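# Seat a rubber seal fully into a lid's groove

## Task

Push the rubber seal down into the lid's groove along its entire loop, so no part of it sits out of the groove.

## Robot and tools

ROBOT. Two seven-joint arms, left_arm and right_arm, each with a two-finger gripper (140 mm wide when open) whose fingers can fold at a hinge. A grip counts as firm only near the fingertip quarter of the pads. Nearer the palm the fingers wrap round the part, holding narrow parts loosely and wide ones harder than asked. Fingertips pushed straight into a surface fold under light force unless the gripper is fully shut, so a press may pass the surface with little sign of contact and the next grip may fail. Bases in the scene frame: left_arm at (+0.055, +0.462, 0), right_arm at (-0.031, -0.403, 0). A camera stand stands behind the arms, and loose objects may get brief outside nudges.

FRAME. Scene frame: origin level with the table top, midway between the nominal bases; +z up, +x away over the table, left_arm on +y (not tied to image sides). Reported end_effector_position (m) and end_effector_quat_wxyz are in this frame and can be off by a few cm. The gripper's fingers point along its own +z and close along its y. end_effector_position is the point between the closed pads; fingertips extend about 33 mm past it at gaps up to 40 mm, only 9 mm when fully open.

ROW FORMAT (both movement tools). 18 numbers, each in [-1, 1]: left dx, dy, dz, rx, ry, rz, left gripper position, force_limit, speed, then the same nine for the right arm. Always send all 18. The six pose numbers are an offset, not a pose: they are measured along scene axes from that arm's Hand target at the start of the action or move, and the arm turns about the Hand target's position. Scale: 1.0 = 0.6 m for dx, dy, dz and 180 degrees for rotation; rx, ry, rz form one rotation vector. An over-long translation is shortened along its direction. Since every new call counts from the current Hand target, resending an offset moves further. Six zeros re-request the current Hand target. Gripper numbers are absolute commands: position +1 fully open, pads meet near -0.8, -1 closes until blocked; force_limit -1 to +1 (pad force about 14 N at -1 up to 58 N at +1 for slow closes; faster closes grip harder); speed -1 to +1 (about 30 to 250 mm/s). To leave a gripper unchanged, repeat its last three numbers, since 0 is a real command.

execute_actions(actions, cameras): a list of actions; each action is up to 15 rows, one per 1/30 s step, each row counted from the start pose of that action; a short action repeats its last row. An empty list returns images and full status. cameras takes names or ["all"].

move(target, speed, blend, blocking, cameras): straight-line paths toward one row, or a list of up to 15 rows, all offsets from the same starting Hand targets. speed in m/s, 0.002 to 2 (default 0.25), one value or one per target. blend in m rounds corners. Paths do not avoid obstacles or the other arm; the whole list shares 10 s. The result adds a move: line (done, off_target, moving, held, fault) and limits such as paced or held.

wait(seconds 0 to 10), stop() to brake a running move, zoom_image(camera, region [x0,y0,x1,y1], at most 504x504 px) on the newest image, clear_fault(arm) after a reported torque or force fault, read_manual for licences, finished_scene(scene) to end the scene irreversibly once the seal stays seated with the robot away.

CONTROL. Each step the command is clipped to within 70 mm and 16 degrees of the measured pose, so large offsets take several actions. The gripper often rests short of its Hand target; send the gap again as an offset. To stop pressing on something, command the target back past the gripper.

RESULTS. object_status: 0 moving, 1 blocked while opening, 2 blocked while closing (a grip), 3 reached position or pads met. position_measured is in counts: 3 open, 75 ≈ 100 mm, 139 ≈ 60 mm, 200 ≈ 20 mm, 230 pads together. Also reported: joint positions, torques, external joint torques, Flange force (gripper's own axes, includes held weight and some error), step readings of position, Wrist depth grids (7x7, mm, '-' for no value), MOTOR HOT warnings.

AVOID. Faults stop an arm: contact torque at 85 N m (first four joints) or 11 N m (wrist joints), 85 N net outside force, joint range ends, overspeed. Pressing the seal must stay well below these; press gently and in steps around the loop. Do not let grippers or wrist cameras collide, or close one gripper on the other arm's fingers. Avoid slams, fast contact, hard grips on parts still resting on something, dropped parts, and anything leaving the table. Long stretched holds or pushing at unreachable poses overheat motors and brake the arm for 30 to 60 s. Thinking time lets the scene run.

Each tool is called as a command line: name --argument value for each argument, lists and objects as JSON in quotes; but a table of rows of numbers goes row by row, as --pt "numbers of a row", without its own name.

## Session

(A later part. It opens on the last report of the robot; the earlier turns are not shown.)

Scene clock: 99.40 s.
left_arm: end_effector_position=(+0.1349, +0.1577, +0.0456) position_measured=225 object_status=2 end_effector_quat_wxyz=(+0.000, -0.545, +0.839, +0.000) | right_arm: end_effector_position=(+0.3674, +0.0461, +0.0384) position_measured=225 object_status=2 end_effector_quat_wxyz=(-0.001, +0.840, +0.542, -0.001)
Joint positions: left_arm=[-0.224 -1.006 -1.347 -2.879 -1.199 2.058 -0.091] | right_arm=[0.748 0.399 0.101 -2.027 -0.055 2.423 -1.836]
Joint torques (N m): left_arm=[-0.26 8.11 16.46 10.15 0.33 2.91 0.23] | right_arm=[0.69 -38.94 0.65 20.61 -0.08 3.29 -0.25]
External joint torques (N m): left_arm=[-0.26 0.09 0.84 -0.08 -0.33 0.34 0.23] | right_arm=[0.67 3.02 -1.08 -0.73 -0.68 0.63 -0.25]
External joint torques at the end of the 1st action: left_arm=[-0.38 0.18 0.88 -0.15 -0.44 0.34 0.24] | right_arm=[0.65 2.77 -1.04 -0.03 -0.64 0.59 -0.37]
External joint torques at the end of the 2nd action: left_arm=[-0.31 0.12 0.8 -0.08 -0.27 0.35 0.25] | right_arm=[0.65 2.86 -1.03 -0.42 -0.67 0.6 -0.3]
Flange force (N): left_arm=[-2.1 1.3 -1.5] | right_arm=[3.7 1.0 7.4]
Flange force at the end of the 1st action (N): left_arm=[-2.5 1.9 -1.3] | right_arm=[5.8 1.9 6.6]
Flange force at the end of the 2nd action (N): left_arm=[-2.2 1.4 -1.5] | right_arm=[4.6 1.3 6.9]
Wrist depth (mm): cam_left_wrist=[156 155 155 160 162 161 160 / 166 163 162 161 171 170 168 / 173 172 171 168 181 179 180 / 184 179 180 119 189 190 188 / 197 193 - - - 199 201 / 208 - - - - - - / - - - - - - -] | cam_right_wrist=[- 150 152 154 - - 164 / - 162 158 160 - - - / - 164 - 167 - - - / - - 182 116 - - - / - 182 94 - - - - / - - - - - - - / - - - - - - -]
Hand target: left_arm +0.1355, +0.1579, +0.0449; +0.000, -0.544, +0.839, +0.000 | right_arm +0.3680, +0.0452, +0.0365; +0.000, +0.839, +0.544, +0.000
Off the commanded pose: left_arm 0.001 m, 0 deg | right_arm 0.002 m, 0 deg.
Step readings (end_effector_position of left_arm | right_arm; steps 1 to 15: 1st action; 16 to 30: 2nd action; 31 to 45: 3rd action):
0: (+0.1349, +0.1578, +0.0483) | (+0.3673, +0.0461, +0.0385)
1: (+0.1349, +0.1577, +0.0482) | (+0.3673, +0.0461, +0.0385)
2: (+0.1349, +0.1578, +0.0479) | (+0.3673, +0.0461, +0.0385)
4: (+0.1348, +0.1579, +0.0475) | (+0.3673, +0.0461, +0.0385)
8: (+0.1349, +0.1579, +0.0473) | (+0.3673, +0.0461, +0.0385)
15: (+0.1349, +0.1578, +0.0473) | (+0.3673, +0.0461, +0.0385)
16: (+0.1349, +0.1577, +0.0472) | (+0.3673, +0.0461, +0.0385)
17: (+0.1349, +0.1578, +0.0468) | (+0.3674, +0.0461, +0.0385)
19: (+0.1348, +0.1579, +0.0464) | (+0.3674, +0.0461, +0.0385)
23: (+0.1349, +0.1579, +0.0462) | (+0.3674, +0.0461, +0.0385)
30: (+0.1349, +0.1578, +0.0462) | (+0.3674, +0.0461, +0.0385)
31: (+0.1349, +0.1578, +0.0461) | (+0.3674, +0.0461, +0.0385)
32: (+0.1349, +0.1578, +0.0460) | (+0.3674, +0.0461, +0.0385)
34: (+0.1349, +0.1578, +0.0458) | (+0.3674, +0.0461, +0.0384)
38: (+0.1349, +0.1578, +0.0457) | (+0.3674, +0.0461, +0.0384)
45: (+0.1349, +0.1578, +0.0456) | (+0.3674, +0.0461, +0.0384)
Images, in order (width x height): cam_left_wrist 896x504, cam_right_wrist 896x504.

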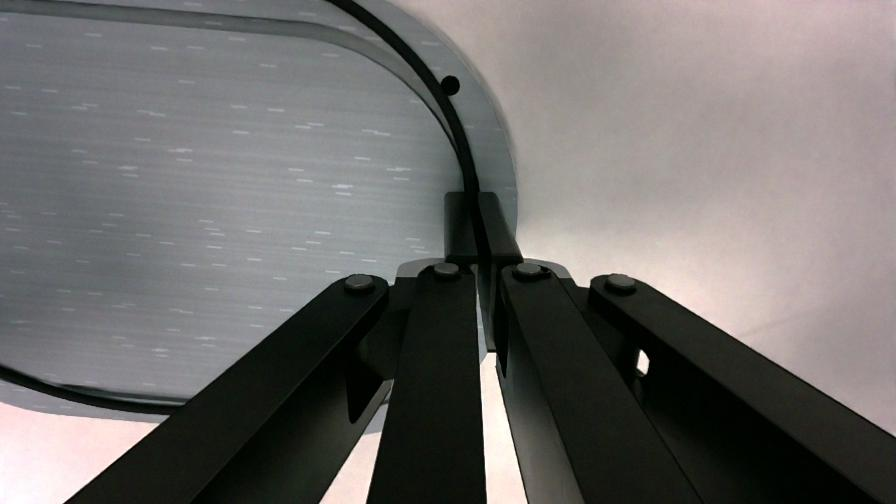

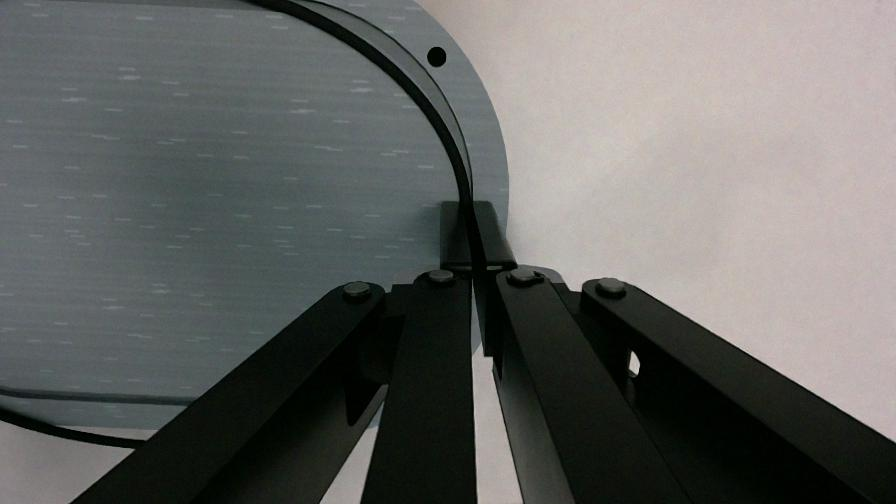

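execute_actions --actions '[[[0,0,-0.0018,0,0,0,-1,-1,-1,0,0,0,0,0,0,-1,-1,-1]],[[0,0,-0.0018,0,0,0,-1,-1,-1,0,0,0,0,0,0,-1,-1,-1]],[[0,0,-0.0018,0,0,0,-1,-1,-1,0,0,0,0,0,0,-1,-1,-1]]]' --cameras '["cam_left_wrist"]'

zoom_image --camera "cam_left_wrist" --region '[400, 120, 520, 240]'

Scene clock: 102.23 s.
left_arm: end_effector_position=(+0.1346, +0.1577, +0.0432) position_measured=225 object_status=2 end_effector_quat_wxyz=(+0.000, -0.545, +0.839, +0.001) | right_arm: end_effector_position=(+0.3674, +0.0461, +0.0385) position_measured=225 object_status=2 end_effector_quat_wxyz=(-0.002, +0.840, +0.542, -0.001)
Joint positions: left_arm=[-0.219 -1.005 -1.357 -2.88 -1.209 2.061 -0.087] | right_arm=[0.748 0.399 0.101 -2.027 -0.055 2.423 -1.836]
Joint torques (N m): left_arm=[0.77 8.74 14.12 9.07 -0.2 3.35 0.25] | right_arm=[0.7 -39.17 0.84 20.68 -0.04 3.23 -0.26]
External joint torques (N m): left_arm=[0.73 0.67 -1.56 -0.96 -0.86 0.77 0.25] | right_arm=[0.69 2.67 -0.88 -0.59 -0.64 0.59 -0.26]
External joint torques at the end of the 1st action: left_arm=[-0.23 0.1 0.73 -0.16 -0.39 0.35 0.23] | right_arm=[0.83 3.06 -0.95 -0.72 -0.67 0.63 -0.28]
External joint torques at the end of the 2nd action: left_arm=[0.34 0.58 -0.94 -0.57 -0.81 0.57 0.21] | right_arm=[0.82 2.92 -0.95 -0.67 -0.66 0.64 -0.27]
Flange force (N): left_arm=[1.2 -5.1 14.2] | right_arm=[3.5 0.9 6.6]
Flange force at the end of the 1st action (N): left_arm=[-2.1 1.2 -0.8] | right_arm=[4.0 0.9 7.4]
Flange force at the end of the 2nd action (N): left_arm=[0.7 -3.0 9.9] | right_arm=[3.8 0.8 7.2]
Wrist depth (mm): cam_left_wrist=[- 153 153 159 159 158 156 / 163 160 159 160 169 167 166 / 169 170 169 165 177 178 176 / 182 181 177 120 187 188 186 / 193 190 - - - 197 198 / 205 - - - - - 209 / - - - - - - -] | cam_right_wrist=[- 152 150 155 163 - 166 / 158 159 159 - 172 172 - / - - 167 167 - - - / - - 177 140 - - - / 183 - - - - - - / - - - - - - - / - - - - - - -]
Hand target: left_arm +0.1355, +0.1579, +0.0417; +0.000, -0.544, +0.839, +0.000 | right_arm +0.3680, +0.0452, +0.0365; +0.000, +0.839, +0.544, +0.000
Off the commanded pose: left_arm 0.002 m, 0 deg | right_arm 0.002 m, 0 deg.
Step readings (end_effector_position of left_arm | right_arm; steps 1 to 15: 1st action; 16 to 30: 2nd action; 31 to 45: 3rd action):
0: (+0.1349, +0.1577, +0.0456) | (+0.3674, +0.0461, +0.0384)
1: (+0.1349, +0.1577, +0.0455) | (+0.3674, +0.0461, +0.0384)
2: (+0.1349, +0.1578, +0.0452) | (+0.3674, +0.0461, +0.0384)
4: (+0.1348, +0.1579, +0.0448) | (+0.3674, +0.0461, +0.0384)
8: (+0.1349, +0.1579, +0.0446) | (+0.3674, +0.0461, +0.0384)
15: (+0.1349, +0.1578, +0.0445) | (+0.3674, +0.0461, +0.0384)
16: (+0.1349, +0.1578, +0.0444) | (+0.3674, +0.0461, +0.0384)
17: (+0.1349, +0.1578, +0.0443) | (+0.3674, +0.0461, +0.0384)
19: (+0.1349, +0.1577, +0.0442) | (+0.3674, +0.0461, +0.0384)
23: (+0.1349, +0.1577, +0.0441) | (+0.3674, +0.0461, +0.0384)
30: (+0.1349, +0.1577, +0.0441) | (+0.3674, +0.0461, +0.0384)
31: (+0.1349, +0.1577, +0.0441) | (+0.3674, +0.0461, +0.0384)
32: (+0.1349, +0.1577, +0.0439) | (+0.3674, +0.0461, +0.0384)
34: (+0.1348, +0.1577, +0.0437) | (+0.3674, +0.0461, +0.0384)
38: (+0.1346, +0.1578, +0.0434) | (+0.3674, +0.0461, +0.0384)
45: (+0.1345, +0.1578, +0.0432) | (+0.3674, +0.0461, +0.0385)
Images, in order (width x height): cam_left_wrist 896x504.

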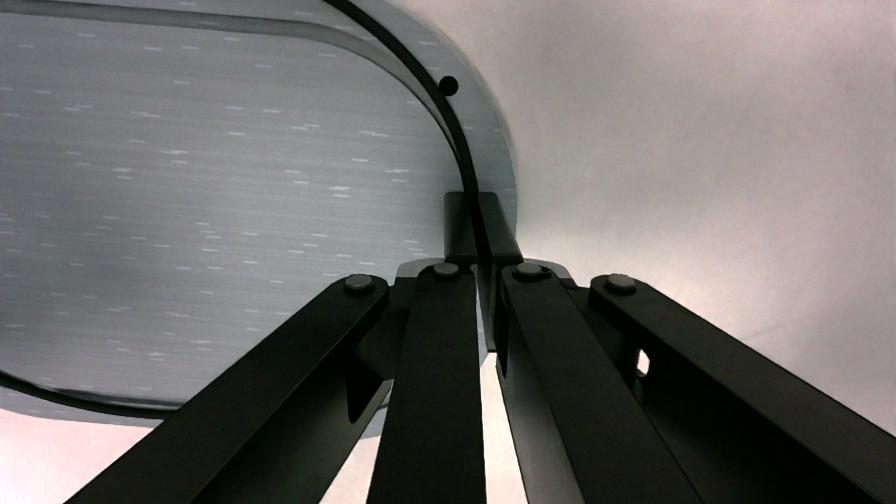

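Scaled by 4.200 from the camera's 896x504 image, which has a finer 1280x720 frame.

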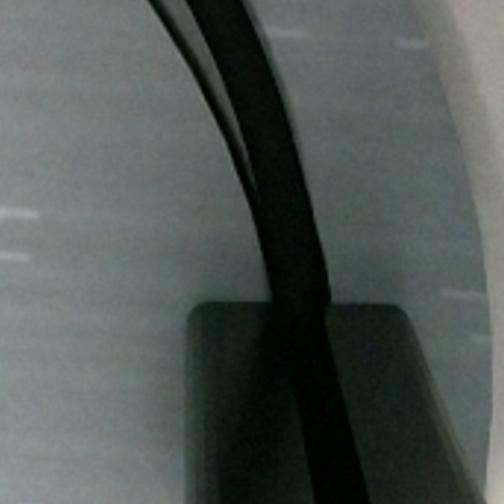

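execute_actions --actions '[[[0,0,-0.0018,0,0,0,-1,-1,-1,0,0,-0.0018,0,0,0,-1,-1,-1]],[[0,0,-0.0018,0,0,0,-1,-1,-1,0,0,-0.0018,0,0,0,-1,-1,-1]]]' --cameras '["cam_left_wrist","cam_right_wrist"]'

zoom_image --camera "cam_left_wrist" --region '[400, 120, 520, 240]'

zoom_image --camera "cam_right_wrist" --region '[400, 120, 520, 240]'

Scene clock: 104.40 s.
left_arm: end_effector_position=(+0.1348, +0.1563, +0.0426) position_measured=225 object_status=2 end_effector_quat_wxyz=(-0.001, -0.545, +0.838, -0.001) | right_arm: end_effector_position=(+0.3687, +0.0469, +0.0384) position_measured=225 object_status=2 end_effector_quat_wxyz=(-0.002, +0.840, +0.543, +0.001)
Joint positions: left_arm=[-0.215 -1.004 -1.362 -2.878 -1.215 2.064 -0.084] | right_arm=[0.748 0.4 0.101 -2.028 -0.056 2.429 -1.836]
Joint torques (N m): left_arm=[1.33 9.63 10.83 7.74 -0.59 3.46 0.29] | right_arm=[1.62 -37.66 1.21 20.42 0.19 3.11 -0.23]
External joint torques (N m): left_arm=[1.29 1.47 -4.88 -2.2 -1.25 0.88 0.29] | right_arm=[1.54 4.15 -0.57 -0.8 -0.41 0.46 -0.23]
External joint torques at the end of the 1st action: left_arm=[1.11 0.85 -3.03 -1.53 -0.86 0.77 0.24] | right_arm=[1.32 3.57 -0.7 -0.87 -0.45 0.52 -0.25]
Flange force (N): left_arm=[4.6 -9.8 32.0] | right_arm=[6.8 0.6 9.1]
Flange force at the end of the 1st action (N): left_arm=[2.7 -7.5 21.3] | right_arm=[4.9 0.4 8.1]
Wrist depth (mm): cam_left_wrist=[154 153 153 158 161 159 157 / 163 160 158 159 169 167 166 / 168 169 170 165 177 176 175 / 182 182 177 119 186 187 183 / 190 189 - - - 196 199 / - - - - - - 208 / - - - - - - -] | cam_right_wrist=[- - 150 - - - - / 158 160 - - - - - / - 166 - 166 - - - / - - 175 115 - - - / - - 92 - - - - / 191 - - - - - - / - - - - - - -]
Hand target: left_arm +0.1355, +0.1579, +0.0395; +0.000, -0.544, +0.839, +0.000 | right_arm +0.3680, +0.0452, +0.0344; +0.000, +0.839, +0.544, +0.000
Off the commanded pose: left_arm 0.004 m, 0 deg | right_arm 0.004 m, 0 deg.
Step readings (end_effector_position of left_arm | right_arm; steps 1 to 15: 1st action; 16 to 30: 2nd action):
0: (+0.1346, +0.1577, +0.0432) | (+0.3674, +0.0461, +0.0385)
1: (+0.1345, +0.1577, +0.0431) | (+0.3674, +0.0461, +0.0384)
2: (+0.1344, +0.1578, +0.0428) | (+0.3675, +0.0462, +0.0384)
4: (+0.1345, +0.1576, +0.0427) | (+0.3676, +0.0463, +0.0384)
8: (+0.1346, +0.1574, +0.0427) | (+0.3678, +0.0464, +0.0384)
15: (+0.1346, +0.1572, +0.0427) | (+0.3679, +0.0465, +0.0384)
16: (+0.1346, +0.1572, +0.0426) | (+0.3680, +0.0465, +0.0384)
17: (+0.1347, +0.1570, +0.0426) | (+0.3681, +0.0466, +0.0384)
19: (+0.1347, +0.1567, +0.0426) | (+0.3684, +0.0467, +0.0384)
23: (+0.1348, +0.1565, +0.0426) | (+0.3686, +0.0469, +0.0384)
30: (+0.1348, +0.1564, +0.0426) | (+0.3687, +0.0469, +0.0384)
Images, in order (width x height): cam_left_wrist 896x504, cam_right_wrist 896x504.

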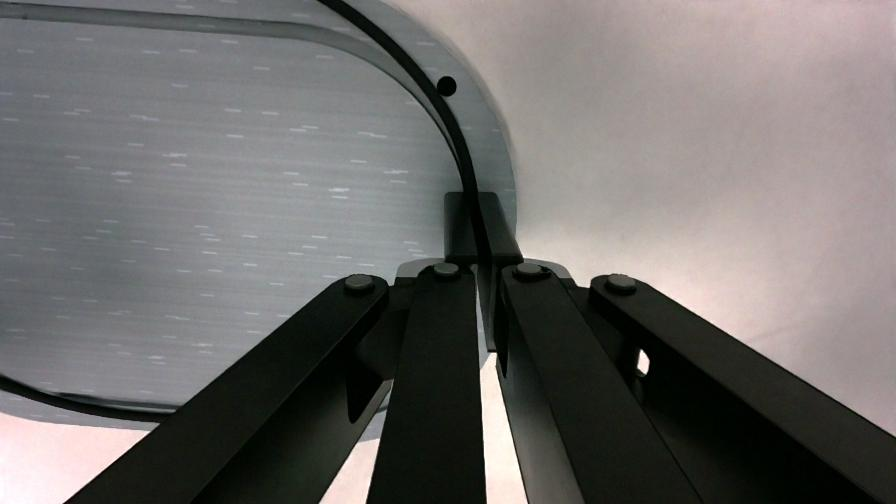

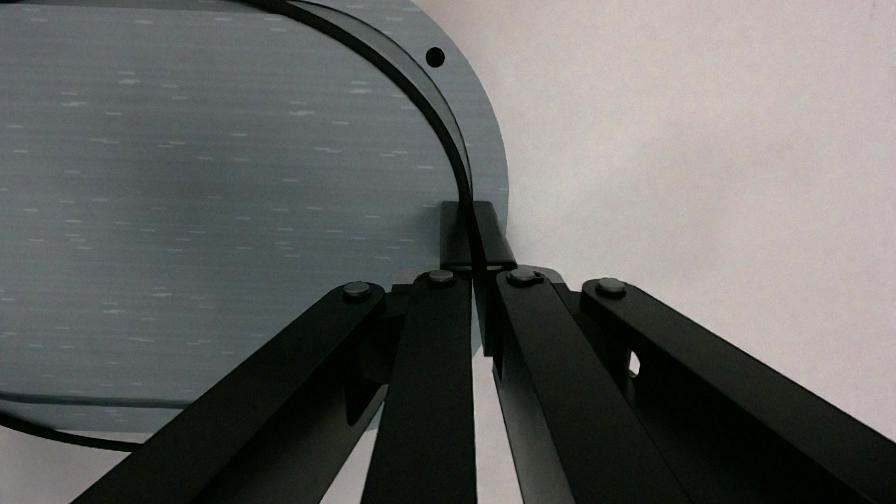

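Scaled by 4.200 from the camera's 896x504 image, which has a finer 1280x720 frame.

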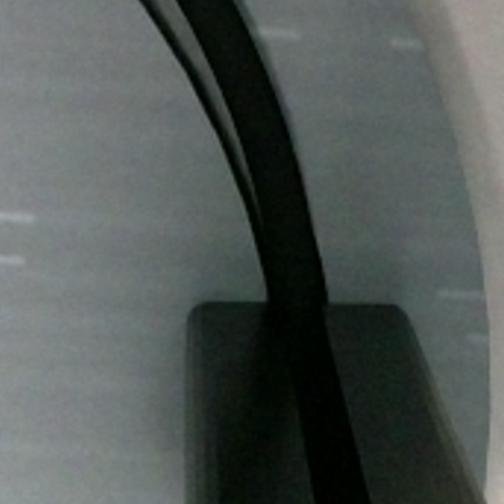

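Scaled by 4.200 from the camera's 896x504 image, which has a finer 1280x720 frame.

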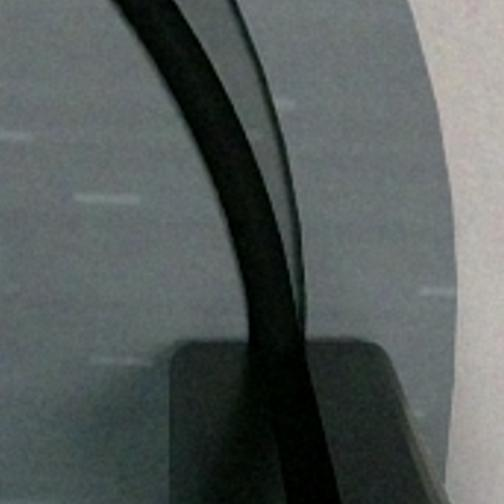

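execute_actions --actions '[[[0,-0.0025,0.0042,0,0,0,-1,-1,-1,0,0,0,0,0,0,-1,-1,-1]],[[0,0,0,0,0,0,-0.37,-1,-1,0,0,0,0,0,0,-1,-1,-1]],[[0,0,0,0,0,0,-0.37,-1,-1,0,0,0,0,0,0,-1,-1,-1]],[[0,0,0,0,0,0,-0.37,-1,-1,0,0,0,0,0,0,-1,-1,-1]]]' --cameras '["cam_left_wrist","cam_right_wrist"]'

zoom_image --camera "cam_left_wrist" --region '[390, 100, 550, 360]'

Scene clock: 108.10 s.
left_arm: end_effector_position=(+0.1364, +0.1561, +0.0427) position_measured=176 object_status=3 end_effector_quat_wxyz=(+0.000, -0.546, +0.838, -0.002) | right_arm: end_effector_position=(+0.3687, +0.0469, +0.0384) position_measured=225 object_status=2 end_effector_quat_wxyz=(-0.002, +0.840, +0.543, +0.001)
Joint positions: left_arm=[-0.212 -1.004 -1.363 -2.877 -1.215 2.066 -0.084] | right_arm=[0.748 0.4 0.101 -2.028 -0.056 2.429 -1.836]
Joint torques (N m): left_arm=[-0.72 8.47 16.6 10.13 0.63 2.67 0.08] | right_arm=[1.65 -37.71 1.23 20.41 0.2 3.09 -0.25]
External joint torques (N m): left_arm=[-0.7 0.32 0.88 0.16 -0.02 0.09 0.08] | right_arm=[1.63 4.3 -0.5 -0.92 -0.4 0.43 -0.25]
External joint torques at the end of the 1st action: left_arm=[0.56 0.3 -1.52 0 -0.63 0.68 0.11] | right_arm=[1.67 4.31 -0.42 -0.89 -0.42 0.42 -0.22]
External joint torques at the end of the 2nd action: left_arm=[-0.75 0.43 0.14 -0.24 -0.04 -0.25 0.06] | right_arm=[1.74 4.01 -0.33 -0.73 -0.4 0.46 -0.25]
External joint torques at the end of the 3rd action: left_arm=[-0.67 0.33 1.03 0.21 -0.03 0.1 0.08] | right_arm=[1.63 4.32 -0.5 -0.9 -0.39 0.43 -0.26]
Flange force (N): left_arm=[-1.8 3.2 -4.0] | right_arm=[6.8 0.4 9.3]
Flange force at the end of the 1st action (N): left_arm=[3.2 -5.1 11.9] | right_arm=[7.0 0.4 9.3]
Flange force at the end of the 2nd action (N): left_arm=[-1.6 3.6 -1.7] | right_arm=[6.9 0.2 8.8]
Flange force at the end of the 3rd action (N): left_arm=[-1.9 3.0 -4.5] | right_arm=[6.9 0.5 9.4]
Wrist depth (mm): cam_left_wrist=[154 153 153 158 159 158 156 / 163 160 159 158 169 166 165 / - 169 168 166 176 175 175 / 182 180 176 174 133 186 185 / 194 - - 187 - - 196 / - - - 213 - - - / - - - 231 - - -] | cam_right_wrist=[- 152 151 152 - - - / 159 156 158 161 - - - / 166 - 167 166 - - - / - - - 126 - - - / - - 92 - - - - / - - - - - - - / - - - - - - -]
Hand target: left_arm +0.1355, +0.1564, +0.0421; +0.000, -0.544, +0.839, +0.000 | right_arm +0.3680, +0.0452, +0.0344; +0.000, +0.839, +0.544, +0.000
Off the commanded pose: left_arm 0.001 m, 0 deg | right_arm 0.004 m, 0 deg.
Step readings (end_effector_position of left_arm | right_arm; steps 1 to 15: 1st action; 16 to 30: 2nd action; 31 to 45: 3rd action; 46 to 60: 4th action):
0: (+0.1348, +0.1563, +0.0426) | (+0.3687, +0.0469, +0.0384)
1: (+0.1348, +0.1563, +0.0427) | (+0.3687, +0.0469, +0.0384)
2: (+0.1348, +0.1563, +0.0427) | (+0.3687, +0.0469, +0.0384)
4: (+0.1348, +0.1563, +0.0427) | (+0.3687, +0.0469, +0.0384)
8: (+0.1348, +0.1563, +0.0427) | (+0.3687, +0.0469, +0.0384)
15: (+0.1348, +0.1563, +0.0427) | (+0.3687, +0.0469, +0.0384)
16: (+0.1348, +0.1563, +0.0427) | (+0.3687, +0.0469, +0.0384)
17: (+0.1349, +0.1563, +0.0427) | (+0.3687, +0.0469, +0.0384)
19: (+0.1354, +0.1562, +0.0428) | (+0.3687, +0.0469, +0.0384)
23: (+0.1362, +0.1560, +0.0429) | (+0.3687, +0.0469, +0.0384)
30: (+0.1365, +0.1559, +0.0430) | (+0.3687, +0.0469, +0.0384)
31: (+0.1365, +0.1559, +0.0430) | (+0.3687, +0.0469, +0.0384)
32: (+0.1365, +0.1559, +0.0430) | (+0.3687, +0.0469, +0.0384)
34: (+0.1365, +0.1559, +0.0430) | (+0.3687, +0.0469, +0.0384)
38: (+0.1365, +0.1559, +0.0429) | (+0.3687, +0.0469, +0.0384)
45: (+0.1364, +0.1561, +0.0427) | (+0.3687, +0.0469, +0.0384)
46: (+0.1364, +0.1561, +0.0427) | (+0.3687, +0.0469, +0.0384)
47: (+0.1364, +0.1561, +0.0427) | (+0.3687, +0.0469, +0.0384)
49: (+0.1364, +0.1561, +0.0427) | (+0.3687, +0.0469, +0.0384)
53: (+0.1364, +0.1561, +0.0427) | (+0.3687, +0.0469, +0.0384)
60: (+0.1364, +0.1561, +0.0427) | (+0.3687, +0.0469, +0.0384)
Images, in order (width x height): cam_left_wrist 896x504, cam_right_wrist 896x504.

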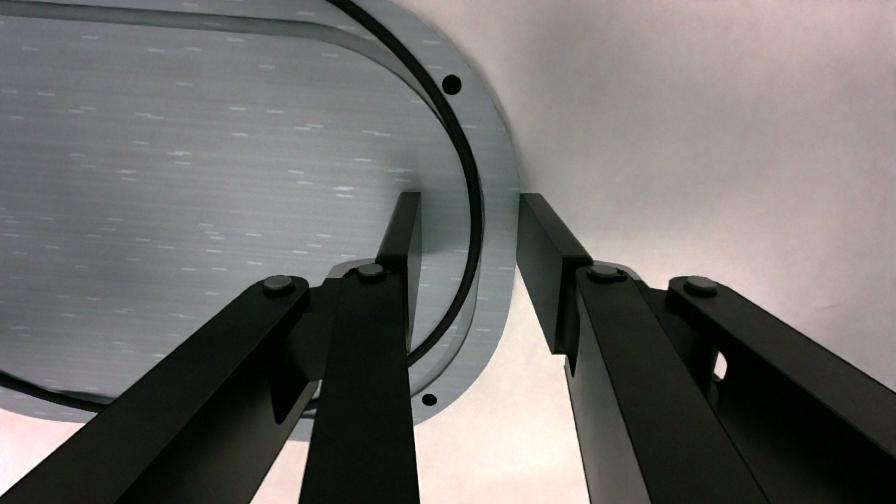

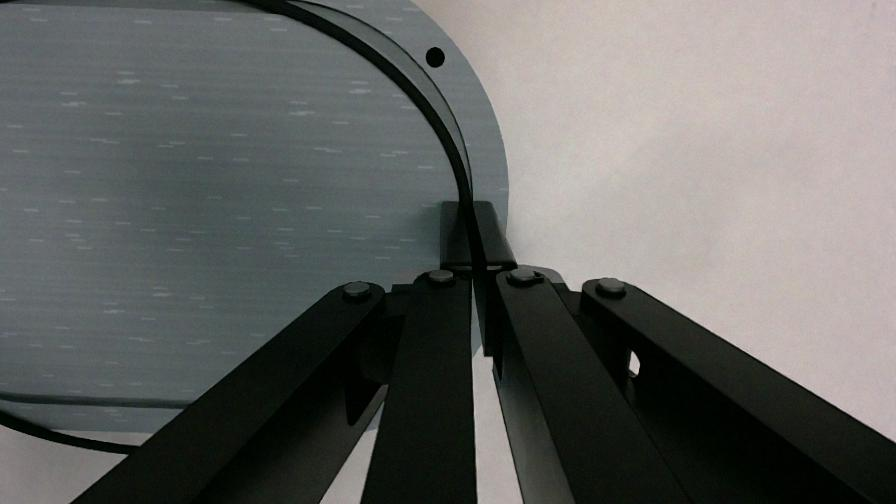

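Scaled by 1.938 from the camera's 896x504 image, which has a finer 1280x720 frame.

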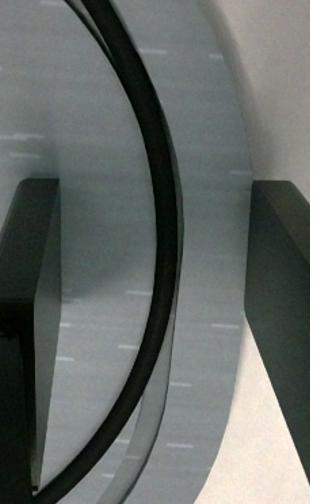

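move --pt "0 0 0.018 0 0 0 -0.37 -1 -1 0 0 0 0 0 0 -1 -1 -1" --pt "-0.0037 0.0016 0.018 0 0 0 -1 0 0 0 0 0 0 0 0 -1 -1 -1" --speed 0.05 --cameras '["cam_left_wrist"]'

zoom_image --camera "cam_left_wrist" --region '[390, 60, 550, 280]'

Scene clock: 111.77 s.
left_arm: end_effector_position=(+0.1332, +0.1558, +0.0527) position_measured=233 object_status=3 end_effector_quat_wxyz=(-0.001, -0.541, +0.841, -0.001) | right_arm: end_effector_position=(+0.3687, +0.0469, +0.0384) position_measured=225 object_status=2 end_effector_quat_wxyz=(-0.002, +0.840, +0.543, +0.001)
Joint positions: left_arm=[-0.241 -1.018 -1.319 -2.878 -1.182 2.041 -0.094] | right_arm=[0.748 0.4 0.101 -2.028 -0.056 2.429 -1.836]
Joint torques (N m): left_arm=[-1.15 6.54 17.22 10.46 0.85 2.42 -0.16] | right_arm=[1.62 -37.64 1.23 20.47 0.19 3.1 -0.25]
External joint torques (N m): left_arm=[-1.22 -1.38 1.54 -0.18 0.18 -0.16 -0.16] | right_arm=[1.58 4.3 -0.51 -0.83 -0.41 0.44 -0.25]
Flange force (N): left_arm=[-5.2 10.2 -11.7] | right_arm=[7.1 0.6 9.3]
Wrist depth (mm): cam_left_wrist=[- 163 162 168 168 167 164 / 173 168 170 169 177 176 177 / 180 182 179 178 188 185 185 / 193 191 187 115 196 198 196 / 200 201 - - 92 207 207 / 218 - - - - - - / - - - - - - -] | cam_right_wrist=[- - 148 152 - - - / - - - 162 - - - / - 172 - 166 - - - / - 173 178 126 - - 192 / - - 92 - - - 199 / - - - - - - - / - - - - - - -]
Hand target: left_arm +0.1333, +0.1574, +0.0529; +0.000, -0.544, +0.839, +0.000 | right_arm +0.3680, +0.0452, +0.0344; +0.000, +0.839, +0.544, +0.000
Off the commanded pose: left_arm 0.002 m, 0 deg | right_arm 0.004 m, 0 deg.
move: off_target (right_arm)
Images, in order (width x height): cam_left_wrist 896x504.

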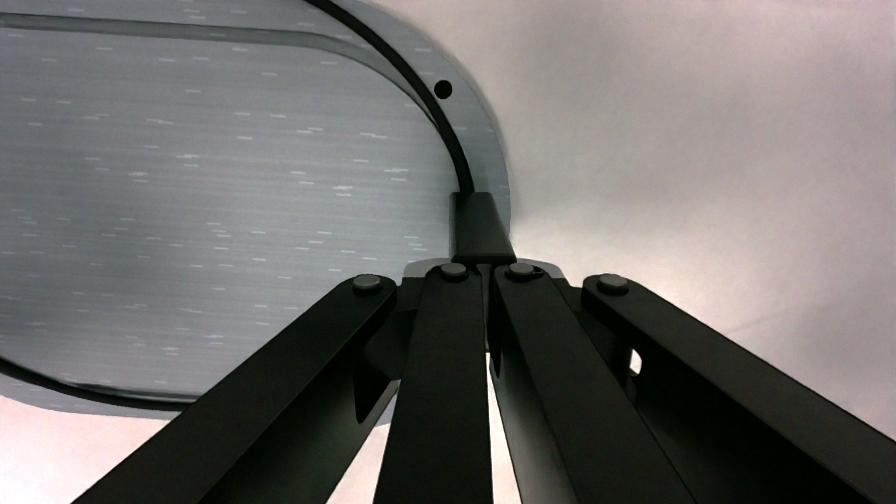

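Scaled by 2.291 from the camera's 896x504 image, which has a finer 1280x720 frame.

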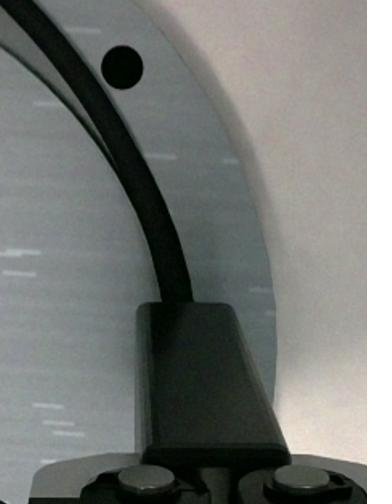

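move --target '[0,0,-0.0215,0,0,0,-1,0,0,0,0,0,0,0,0,-1,-1,-1]' --speed 0.03 --cameras '["cam_left_wrist"]'

Scene clock: 113.27 s.
left_arm: end_effector_position=(+0.1316, +0.1569, +0.0427) position_measured=233 object_status=3 end_effector_quat_wxyz=(-0.001, -0.544, +0.839, +0.001) | right_arm: end_effector_position=(+0.3696, +0.0473, +0.0384) position_measured=225 object_status=2 end_effector_quat_wxyz=(-0.002, +0.840, +0.542, +0.003)
Joint positions: left_arm=[-0.223 -1.008 -1.36 -2.878 -1.214 2.056 -0.091] | right_arm=[0.748 0.401 0.1 -2.028 -0.057 2.432 -1.836]
Joint velocities: left_arm=[0 0 -0.001 0 -0.003 0.003 0.003] | right_arm=[within noise]
Joint torques (N m): left_arm=[1.8 9.71 10.43 7.97 -1.16 3.75 0.27] | right_arm=[1.78 -38 1.41 20.07 0.27 2.56 -0.23]
External joint torques (N m): left_arm=[1.79 1.54 -5.29 -1.97 -1.82 1.19 0.27] | right_arm=[1.9 4.09 -0.2 -1.32 -0.33 -0.12 -0.23]
Flange force (N): left_arm=[6.7 -13.1 37.3] | right_arm=[5.7 -0.4 7.9]
Wrist depth (mm): cam_left_wrist=[- 153 153 158 159 157 157 / - 159 159 160 169 169 165 / 170 169 168 166 178 177 176 / 183 180 176 119 186 187 183 / 196 191 - - 92 197 197 / 203 - - - - - 211 / - - - - - - -] | cam_right_wrist=[152 149 150 153 163 - - / - 162 - 161 - - - / - - 171 165 - - - / - - - 126 - - - / - - - - - - - / - - - - - - - / - - - - - - -]
Hand target: left_arm +0.1333, +0.1574, +0.0400; +0.000, -0.544, +0.839, +0.000 | right_arm +0.3680, +0.0452, +0.0344; +0.000, +0.839, +0.544, +0.000
Off the commanded pose: left_arm 0.003 m, 0 deg | right_arm 0.005 m, 0 deg.
move: off_target (right_arm)
Images, in order (width x height): cam_left_wrist 896x504.

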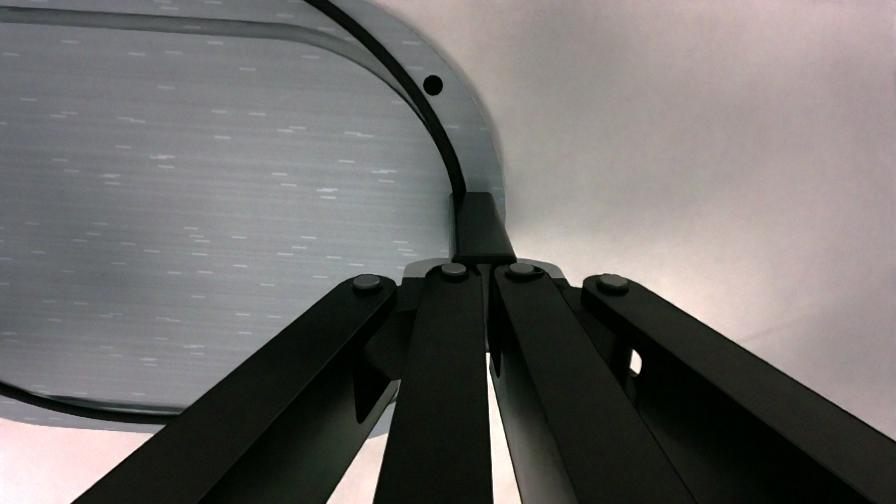

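move --pt "0 0 0.025 0 0 0 -1 0 0 0 0 0 0 0 0 -1 -1 -1" --pt "0.02 -0.01 0.06 0 0 0 -0.37 0 0 0 0 0 0 0 0 -1 -1 -1" --speed 0.06 --cameras '["cam_left_wrist"]'

zoom_image --camera "cam_left_wrist" --region '[390, 60, 550, 360]'

Scene clock: 116.43 s.
left_arm: end_effector_position=(+0.1455, +0.1513, +0.0754) position_measured=176 object_status=0 end_effector_quat_wxyz=(+0.000, -0.543, +0.840, -0.001) | right_arm: end_effector_position=(+0.3699, +0.0474, +0.0384) position_measured=225 object_status=2 end_effector_quat_wxyz=(-0.002, +0.840, +0.542, +0.003)
Joint positions: left_arm=[-0.216 -1.03 -1.244 -2.848 -1.103 1.999 -0.094] | right_arm=[0.748 0.401 0.1 -2.028 -0.057 2.433 -1.836]
Joint torques (N m): left_arm=[-0.57 7.03 17.63 12.68 0.95 2.42 0.06] | right_arm=[1.78 -38.07 1.54 20.01 0.32 2.54 -0.21]
External joint torques (N m): left_arm=[-0.58 -0.51 1.68 0.46 0.27 -0.17 0.06] | right_arm=[1.54 3.83 -0.37 -1.26 -0.27 -0.13 -0.21]
Flange force (N): left_arm=[-3.1 4.3 -8.9] | right_arm=[5.1 0.0 7.3]
Wrist depth (mm): cam_left_wrist=[184 183 184 185 189 188 186 / 193 191 191 187 197 197 196 / 207 205 202 200 210 209 207 / 218 216 212 207 133 221 220 / 229 - - 226 - - 233 / - - - 255 - - - / - - - - - - -] | cam_right_wrist=[152 152 150 151 - - - / - - - 162 - - - / - - 170 168 - - - / - - 177 116 - - - / - - - - - - - / - - - - - - - / - - - - - - -]
Hand target: left_arm +0.1453, +0.1514, +0.0760; +0.000, -0.544, +0.839, +0.000 | right_arm +0.3680, +0.0452, +0.0344; +0.000, +0.839, +0.544, +0.000
Off the commanded pose: left_arm 0.001 m, 0 deg | right_arm 0.005 m, 1 deg.
move: off_target (right_arm)
Images, in order (width x height): cam_left_wrist 896x504.

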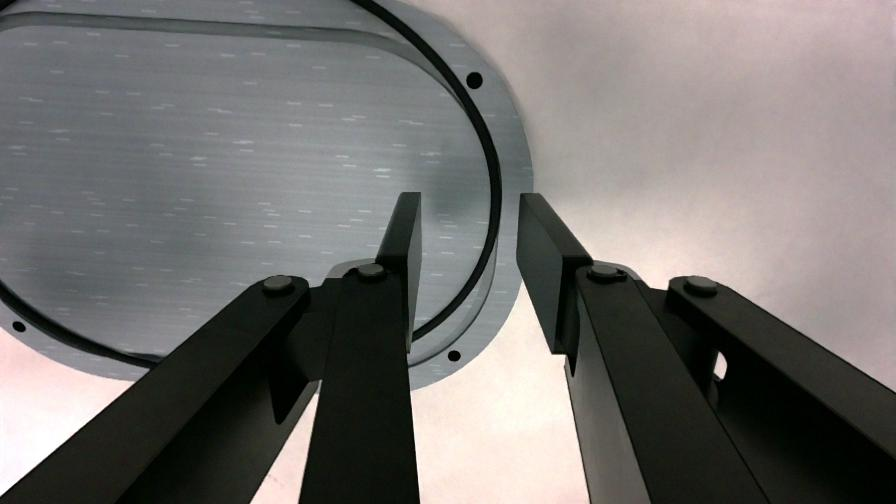

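Scaled by 1.680 from the camera's 896x504 image, which has a finer 1280x720 frame.

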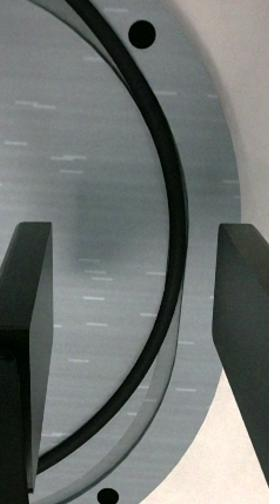

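move --pt "0 0 0 0 0 0 -0.37 0 0 0.0008 0.0015 0.0055 0 0 0 -1 -1 -1" --pt "0 0 0 0 0 0 -0.37 0 0 0.0008 0.0015 0.0055 0 0 0 -0.37 -1 -1" --pt "0 0 0 0 0 0 -0.37 0 0 -0.0152 0.0085 0.06 0 0 0 -0.37 -1 -1" --speed 0.05 --cameras '["cam_left_wrist","cam_right_wrist"]'

zoom_image --camera "cam_right_wrist" --region '[390, 60, 570, 360]'

Scene clock: 122.07 s.
left_arm: end_effector_position=(+0.1454, +0.1513, +0.0754) position_measured=176 object_status=3 end_effector_quat_wxyz=(+0.000, -0.543, +0.840, -0.001) | right_arm: end_effector_position=(+0.3617, +0.0499, +0.0708) position_measured=176 object_status=3 end_effector_quat_wxyz=(+0.001, +0.837, +0.547, +0.002)
Joint positions: left_arm=[-0.216 -1.03 -1.244 -2.848 -1.103 1.999 -0.094] | right_arm=[0.757 0.337 0.107 -2.026 -0.054 2.365 -1.834]
Joint velocities: left_arm=[within noise] | right_arm=[0 0 0 0 0.001 -0.004 0]
Joint torques (N m): left_arm=[-0.58 7.09 17.59 12.72 0.95 2.43 0.01] | right_arm=[1.4 -39.78 0.99 21.77 0.96 2.36 0.22]
External joint torques (N m): left_arm=[-0.59 -0.46 1.67 0.61 0.26 -0.15 0.02] | right_arm=[1.34 1.04 -0.57 -0.34 0.31 -0.31 0.22]
Flange force (N): left_arm=[-2.7 4.1 -8.9] | right_arm=[2.4 -1.0 1.4]
Wrist depth (mm): cam_left_wrist=[184 183 183 184 190 - 188 / 194 192 190 190 199 198 196 / 205 204 202 198 210 210 207 / 216 215 211 130 133 220 221 / - - - 224 - - 234 / - - - 251 - - - / - - - - - - -] | cam_right_wrist=[- - 181 185 - - - / - - - 190 - - - / - 199 - 199 - - - / 207 - 207 207 157 - 230 / - - - - - 87 - / - - - - - - - / - - - - - - -]
Hand target: left_arm +0.1453, +0.1514, +0.0760; +0.000, -0.544, +0.839, +0.000 | right_arm +0.3589, +0.0503, +0.0704; +0.000, +0.839, +0.544, +0.000
Off the commanded pose: left_arm 0.001 m, 0 deg | right_arm 0.003 m, 0 deg.
move: done
Images, in order (width x height): cam_left_wrist 896x504, cam_right_wrist 896x504.

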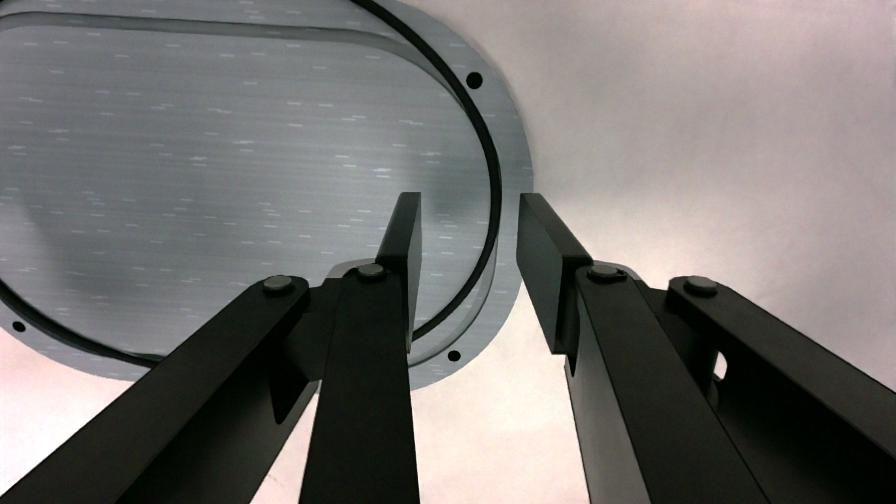

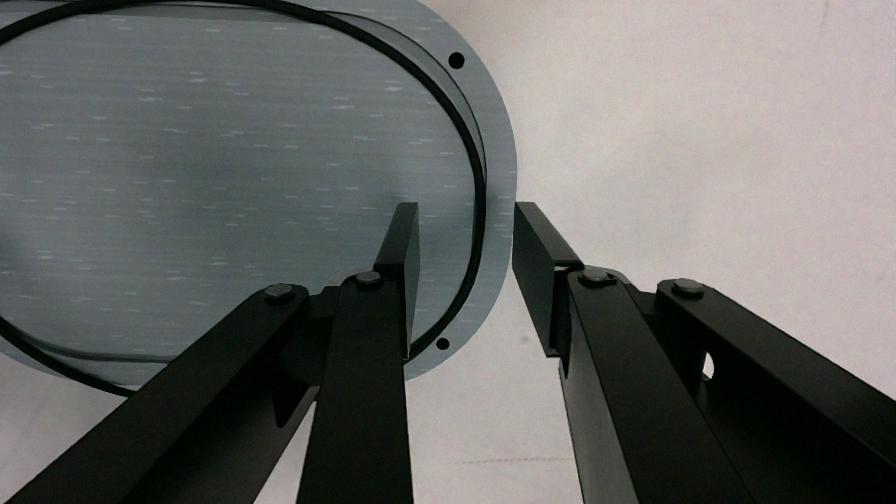

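Scaled by 1.680 from the camera's 896x504 image, which has a finer 1280x720 frame.

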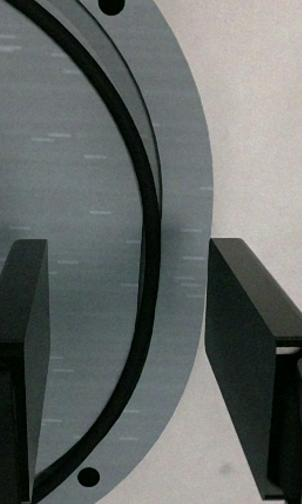

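move --target '[0,0,0,0,0,0,-0.37,0,0,0.016,-0.0053,-0.033,0,0,-0.0178,-1,0,0]' --speed 0.06 --cameras '["cam_right_wrist"]'

zoom_image --camera "cam_right_wrist" --region '[390, 60, 570, 280]'

Scene clock: 131.57 s.
left_arm: end_effector_position=(+0.1454, +0.1513, +0.0754) position_measured=176 object_status=3 end_effector_quat_wxyz=(+0.000, -0.543, +0.840, -0.001) | right_arm: end_effector_position=(+0.3682, +0.0463, +0.0509) position_measured=233 object_status=3 end_effector_quat_wxyz=(+0.001, +0.851, +0.525, -0.001)
Joint positions: left_arm=[-0.216 -1.03 -1.244 -2.848 -1.103 1.999 -0.094] | right_arm=[0.757 0.379 0.094 -2.02 -0.053 2.395 -1.796]
Joint velocities: left_arm=[within noise] | right_arm=[0 0 -0.001 -0.001 0.001 0.002 0.006]
Joint torques (N m): left_arm=[-0.52 7.06 17.6 12.73 0.96 2.44 0.03] | right_arm=[1.18 -40.02 0.81 22.39 0.83 2.87 0.23]
External joint torques (N m): left_arm=[-0.5 -0.49 1.71 0.58 0.28 -0.14 0.03] | right_arm=[1.28 1.82 -0.64 0.63 0.21 0.2 0.23]
Flange force (N): left_arm=[-2.8 3.7 -8.9] | right_arm=[7.3 0.1 3.6]
Wrist depth (mm): cam_left_wrist=[184 184 183 184 189 187 186 / - 192 191 189 199 196 196 / 206 202 200 198 210 210 207 / 218 216 214 210 133 227 215 / 228 - - 223 - - 233 / - - - 256 - - - / - - - - - - -] | cam_right_wrist=[162 159 160 167 - - - / - 169 172 172 - - - / - - - 178 - - - / - - - 112 122 - - / - - - - - - - / - - - - - - - / - - - - - - -]
Hand target: left_arm +0.1453, +0.1514, +0.0760; +0.000, -0.544, +0.839, +0.000 | right_arm +0.3685, +0.0471, +0.0506; +0.000, +0.854, +0.521, +0.000
Off the commanded pose: left_arm 0.001 m, 0 deg | right_arm 0.001 m, 1 deg.
move: done
Images, in order (width x height): cam_right_wrist 896x504.

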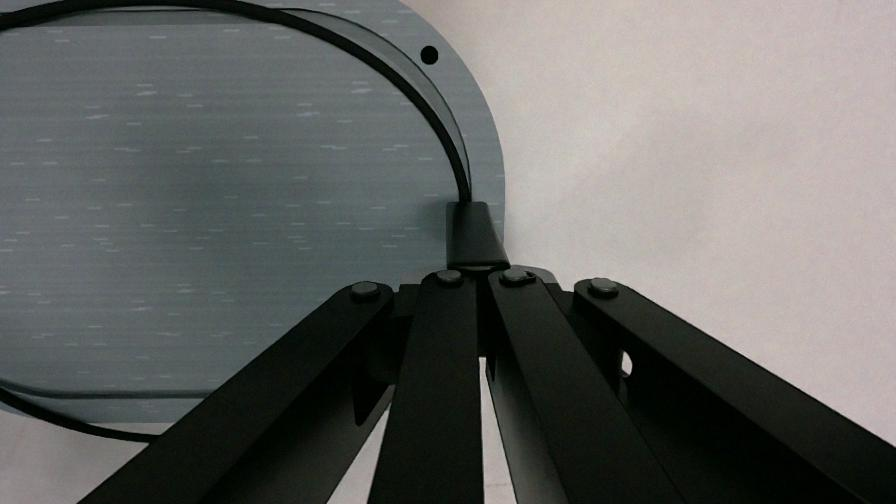

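Scaled by 2.291 from the camera's 896x504 image, which has a finer 1280x720 frame.

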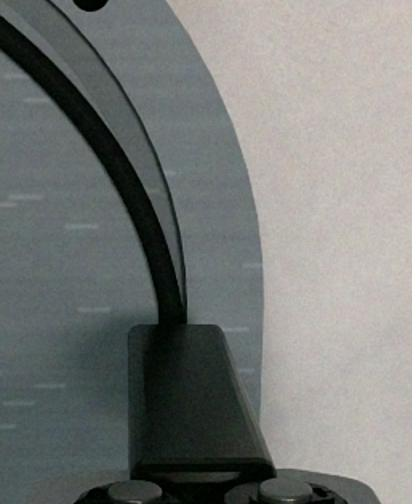

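Now press down at B with the right arm.

execute_actions --actions '[[[0,0,0,0,0,0,-0.37,0,0,0,0,-0.012,0,0,0,-1,0,0]],[[0,0,0,0,0,0,-0.37,0,0,0,0,-0.008,0,0,0,-1,0,0]],[[0,0,0,0,0,0,-0.37,0,0,0,0,-0.004,0,0,0,-1,0,0]],[[0,0,0,0,0,0,-0.37,0,0,0,0,-0.003,0,0,0,-1,0,0]]]' --cameras '["cam_right_wrist"]'

Scene clock: 134.30 s.
left_arm: end_effector_position=(+0.1454, +0.1513, +0.0754) position_measured=176 object_status=3 end_effector_quat_wxyz=(+0.000, -0.543, +0.840, -0.001) | right_arm: end_effector_position=(+0.3685, +0.0481, +0.0389) position_measured=233 object_status=3 end_effector_quat_wxyz=(-0.001, +0.852, +0.523, +0.000)
Joint positions: left_arm=[-0.216 -1.03 -1.244 -2.848 -1.103 1.999 -0.094] | right_arm=[0.758 0.402 0.093 -2.021 -0.053 2.422 -1.79]
Joint torques (N m): left_arm=[-0.53 7.02 17.58 12.72 0.96 2.42 0.07] | right_arm=[1.11 -36.9 0.51 20.55 0.44 3.71 0.19]
External joint torques (N m): left_arm=[-0.55 -0.5 1.67 0.59 0.28 -0.16 0.07] | right_arm=[1.14 5.19 -1.08 -0.81 -0.16 1.06 0.19]
External joint torques at the end of the 1st action: left_arm=[-0.56 -0.46 1.68 0.51 0.27 -0.17 0.03] | right_arm=[1.02 1.51 -0.62 0.24 -0.13 0.21 0.26]
External joint torques at the end of the 2nd action: left_arm=[-0.52 -0.45 1.71 0.48 0.27 -0.16 0.06] | right_arm=[0.88 2.55 -1.16 -0.38 -0.14 0.32 0.21]
External joint torques at the end of the 3rd action: left_arm=[-0.53 -0.51 1.66 0.5 0.28 -0.17 0] | right_arm=[1.11 3.9 -1.06 -0.61 -0.14 0.62 0.19]
Flange force (N): left_arm=[-2.8 3.9 -8.9] | right_arm=[8.3 0.7 12.1]
Flange force at the end of the 1st action (N): left_arm=[-2.9 4.1 -8.9] | right_arm=[4.9 -0.3 3.4]
Flange force at the end of the 2nd action (N): left_arm=[-3.0 3.9 -8.9] | right_arm=[4.7 0.1 5.7]
Flange force at the end of the 3rd action (N): left_arm=[-2.8 4.1 -8.9] | right_arm=[6.7 0.3 8.9]
Wrist depth (mm): cam_left_wrist=[184 184 183 185 187 187 188 / 191 192 191 189 199 197 197 / 208 203 201 197 208 210 207 / 218 217 212 207 133 221 220 / 229 - - 224 - - 228 / - - - 251 - - - / - - - 280 - - -] | cam_right_wrist=[- 153 150 155 - 165 - / 159 159 - 158 - - - / 166 166 - 166 - - - / - - 176 127 - - - / - - 89 - - - - / - - - - - - - / - - - - - - -]
Hand target: left_arm +0.1453, +0.1514, +0.0760; +0.000, -0.544, +0.839, +0.000 | right_arm +0.3685, +0.0471, +0.0344; +0.000, +0.854, +0.521, +0.000
Off the commanded pose: left_arm 0.001 m, 0 deg | right_arm 0.005 m, 0 deg.
Step readings (end_effector_position of left_arm | right_arm; steps 1 to 15: 1st action; 16 to 30: 2nd action; 31 to 45: 3rd action; 46 to 60: 4th action):
0: (+0.1454, +0.1513, +0.0754) | (+0.3683, +0.0463, +0.0509)
1: (+0.1454, +0.1513, +0.0754) | (+0.3684, +0.0465, +0.0508)
2: (+0.1454, +0.1513, +0.0754) | (+0.3686, +0.0469, +0.0498)
4: (+0.1454, +0.1513, +0.0754) | (+0.3682, +0.0467, +0.0469)
8: (+0.1454, +0.1513, +0.0754) | (+0.3677, +0.0464, +0.0441)
15: (+0.1454, +0.1513, +0.0754) | (+0.3683, +0.0470, +0.0442)
16: (+0.1454, +0.1513, +0.0754) | (+0.3684, +0.0472, +0.0442)
17: (+0.1454, +0.1513, +0.0754) | (+0.3685, +0.0474, +0.0435)
19: (+0.1454, +0.1513, +0.0754) | (+0.3682, +0.0473, +0.0415)
23: (+0.1454, +0.1513, +0.0754) | (+0.3679, +0.0478, +0.0407)
30: (+0.1454, +0.1513, +0.0754) | (+0.3681, +0.0480, +0.0404)
31: (+0.1454, +0.1513, +0.0754) | (+0.3682, +0.0480, +0.0403)
32: (+0.1454, +0.1513, +0.0754) | (+0.3683, +0.0481, +0.0399)
34: (+0.1454, +0.1513, +0.0754) | (+0.3684, +0.0480, +0.0390)
38: (+0.1454, +0.1513, +0.0754) | (+0.3684, +0.0480, +0.0390)
45: (+0.1454, +0.1513, +0.0754) | (+0.3684, +0.0480, +0.0390)
46: (+0.1454, +0.1513, +0.0754) | (+0.3684, +0.0481, +0.0390)
47: (+0.1454, +0.1513, +0.0754) | (+0.3684, +0.0481, +0.0389)
49: (+0.1454, +0.1513, +0.0754) | (+0.3685, +0.0481, +0.0389)
53: (+0.1454, +0.1513, +0.0754) | (+0.3685, +0.0481, +0.0389)
60: (+0.1454, +0.1513, +0.0754) | (+0.3685, +0.0481, +0.0389)
Images, in order (width x height): cam_right_wrist 896x504.

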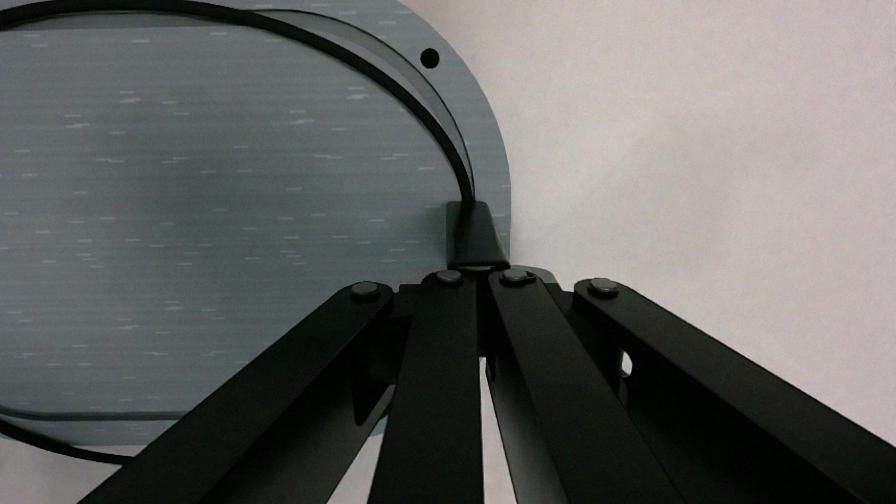

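execute_actions --actions '[[[0,0,0,0,0,0,-0.37,0,0,0,0,-0.004,0,0,0,-1,0,0]],[[0,0,0,0,0,0,-0.37,0,0,0,0,-0.004,0,0,0,-1,0,0]],[[0,0,0,0,0,0,-0.37,0,0,0,0,-0.004,0,0,0,-1,0,0]]]' --cameras '[]'

Scene clock: 137.30 s.
left_arm: end_effector_position=(+0.1454, +0.1513, +0.0754) position_measured=176 object_status=3 end_effector_quat_wxyz=(+0.000, -0.543, +0.840, -0.001) | right_arm: end_effector_position=(+0.3712, +0.0519, +0.0386) position_measured=233 object_status=3 end_effector_quat_wxyz=(-0.003, +0.852, +0.523, +0.007)
Joint positions: left_arm=[-0.216 -1.03 -1.244 -2.848 -1.103 1.999 -0.094] | right_arm=[0.759 0.406 0.092 -2.02 -0.053 2.438 -1.789]
Joint torques (N m): left_arm=[-0.57 7.02 17.6 12.71 0.94 2.42 0.03] | right_arm=[1.25 -31.51 0.02 18.34 0.32 3.49 0.23]
External joint torques (N m): left_arm=[-0.6 -0.5 1.64 0.54 0.27 -0.18 0.03] | right_arm=[1.24 10.73 -1.61 -3.05 -0.28 0.79 0.23]
External joint torques at the end of the 1st action: left_arm=[-0.6 -0.44 1.68 0.53 0.28 -0.17 0.01] | right_arm=[1.34 7.11 -1.19 -1.78 -0.2 0.79 0.19]
External joint torques at the end of the 2nd action: left_arm=[-0.53 -0.47 1.68 0.52 0.27 -0.16 0.02] | right_arm=[1.27 8.7 -1.37 -2.1 -0.2 0.77 0.17]
Flange force (N): left_arm=[-2.9 4.3 -8.9] | right_arm=[13.0 1.7 22.5]
Flange force at the end of the 1st action (N): left_arm=[-2.9 4.3 -9.0] | right_arm=[9.4 0.6 15.5]
Flange force at the end of the 2nd action (N): left_arm=[-2.8 4.0 -8.8] | right_arm=[11.9 1.5 18.5]
Wrist depth (mm): cam_left_wrist=[184 184 184 186 188 188 186 / - 192 - 190 200 198 196 / 208 204 205 200 210 210 206 / 216 216 212 207 133 221 221 / - - - 227 - - - / - - - 257 - - - / - - - 277 - - -] | cam_right_wrist=[149 148 152 155 - - - / 159 161 161 159 - - - / - - 167 169 - - - / 174 175 - 126 - - 195 / - - - - - - - / - - - - - - - / - - - - - - -]
Hand target: left_arm +0.1453, +0.1514, +0.0760; +0.000, -0.544, +0.839, +0.000 | right_arm +0.3685, +0.0471, +0.0272; +0.000, +0.854, +0.521, +0.000
Off the commanded pose: left_arm 0.001 m, 0 deg | right_arm 0.013 m, 1 deg.
Step readings (end_effector_position of left_arm | right_arm; steps 1 to 15: 1st action; 16 to 30: 2nd action; 31 to 45: 3rd action):
0: (+0.1454, +0.1513, +0.0754) | (+0.3685, +0.0481, +0.0389)
1: (+0.1454, +0.1513, +0.0754) | (+0.3685, +0.0482, +0.0389)
2: (+0.1454, +0.1513, +0.0754) | (+0.3687, +0.0484, +0.0388)
4: (+0.1454, +0.1513, +0.0754) | (+0.3690, +0.0488, +0.0388)
8: (+0.1454, +0.1513, +0.0754) | (+0.3693, +0.0492, +0.0388)
15: (+0.1454, +0.1513, +0.0754) | (+0.3695, +0.0495, +0.0388)
16: (+0.1454, +0.1513, +0.0754) | (+0.3696, +0.0496, +0.0388)
17: (+0.1454, +0.1513, +0.0754) | (+0.3697, +0.0497, +0.0387)
19: (+0.1454, +0.1513, +0.0754) | (+0.3699, +0.0501, +0.0387)
23: (+0.1454, +0.1513, +0.0754) | (+0.3702, +0.0504, +0.0387)
30: (+0.1454, +0.1513, +0.0754) | (+0.3703, +0.0506, +0.0387)
31: (+0.1454, +0.1513, +0.0754) | (+0.3704, +0.0507, +0.0386)
32: (+0.1454, +0.1513, +0.0754) | (+0.3705, +0.0509, +0.0386)
34: (+0.1454, +0.1513, +0.0754) | (+0.3708, +0.0513, +0.0386)
38: (+0.1454, +0.1513, +0.0754) | (+0.3710, +0.0516, +0.0386)
45: (+0.1454, +0.1513, +0.0754) | (+0.3712, +0.0518, +0.0386)
No camera images: "cameras" was empty.


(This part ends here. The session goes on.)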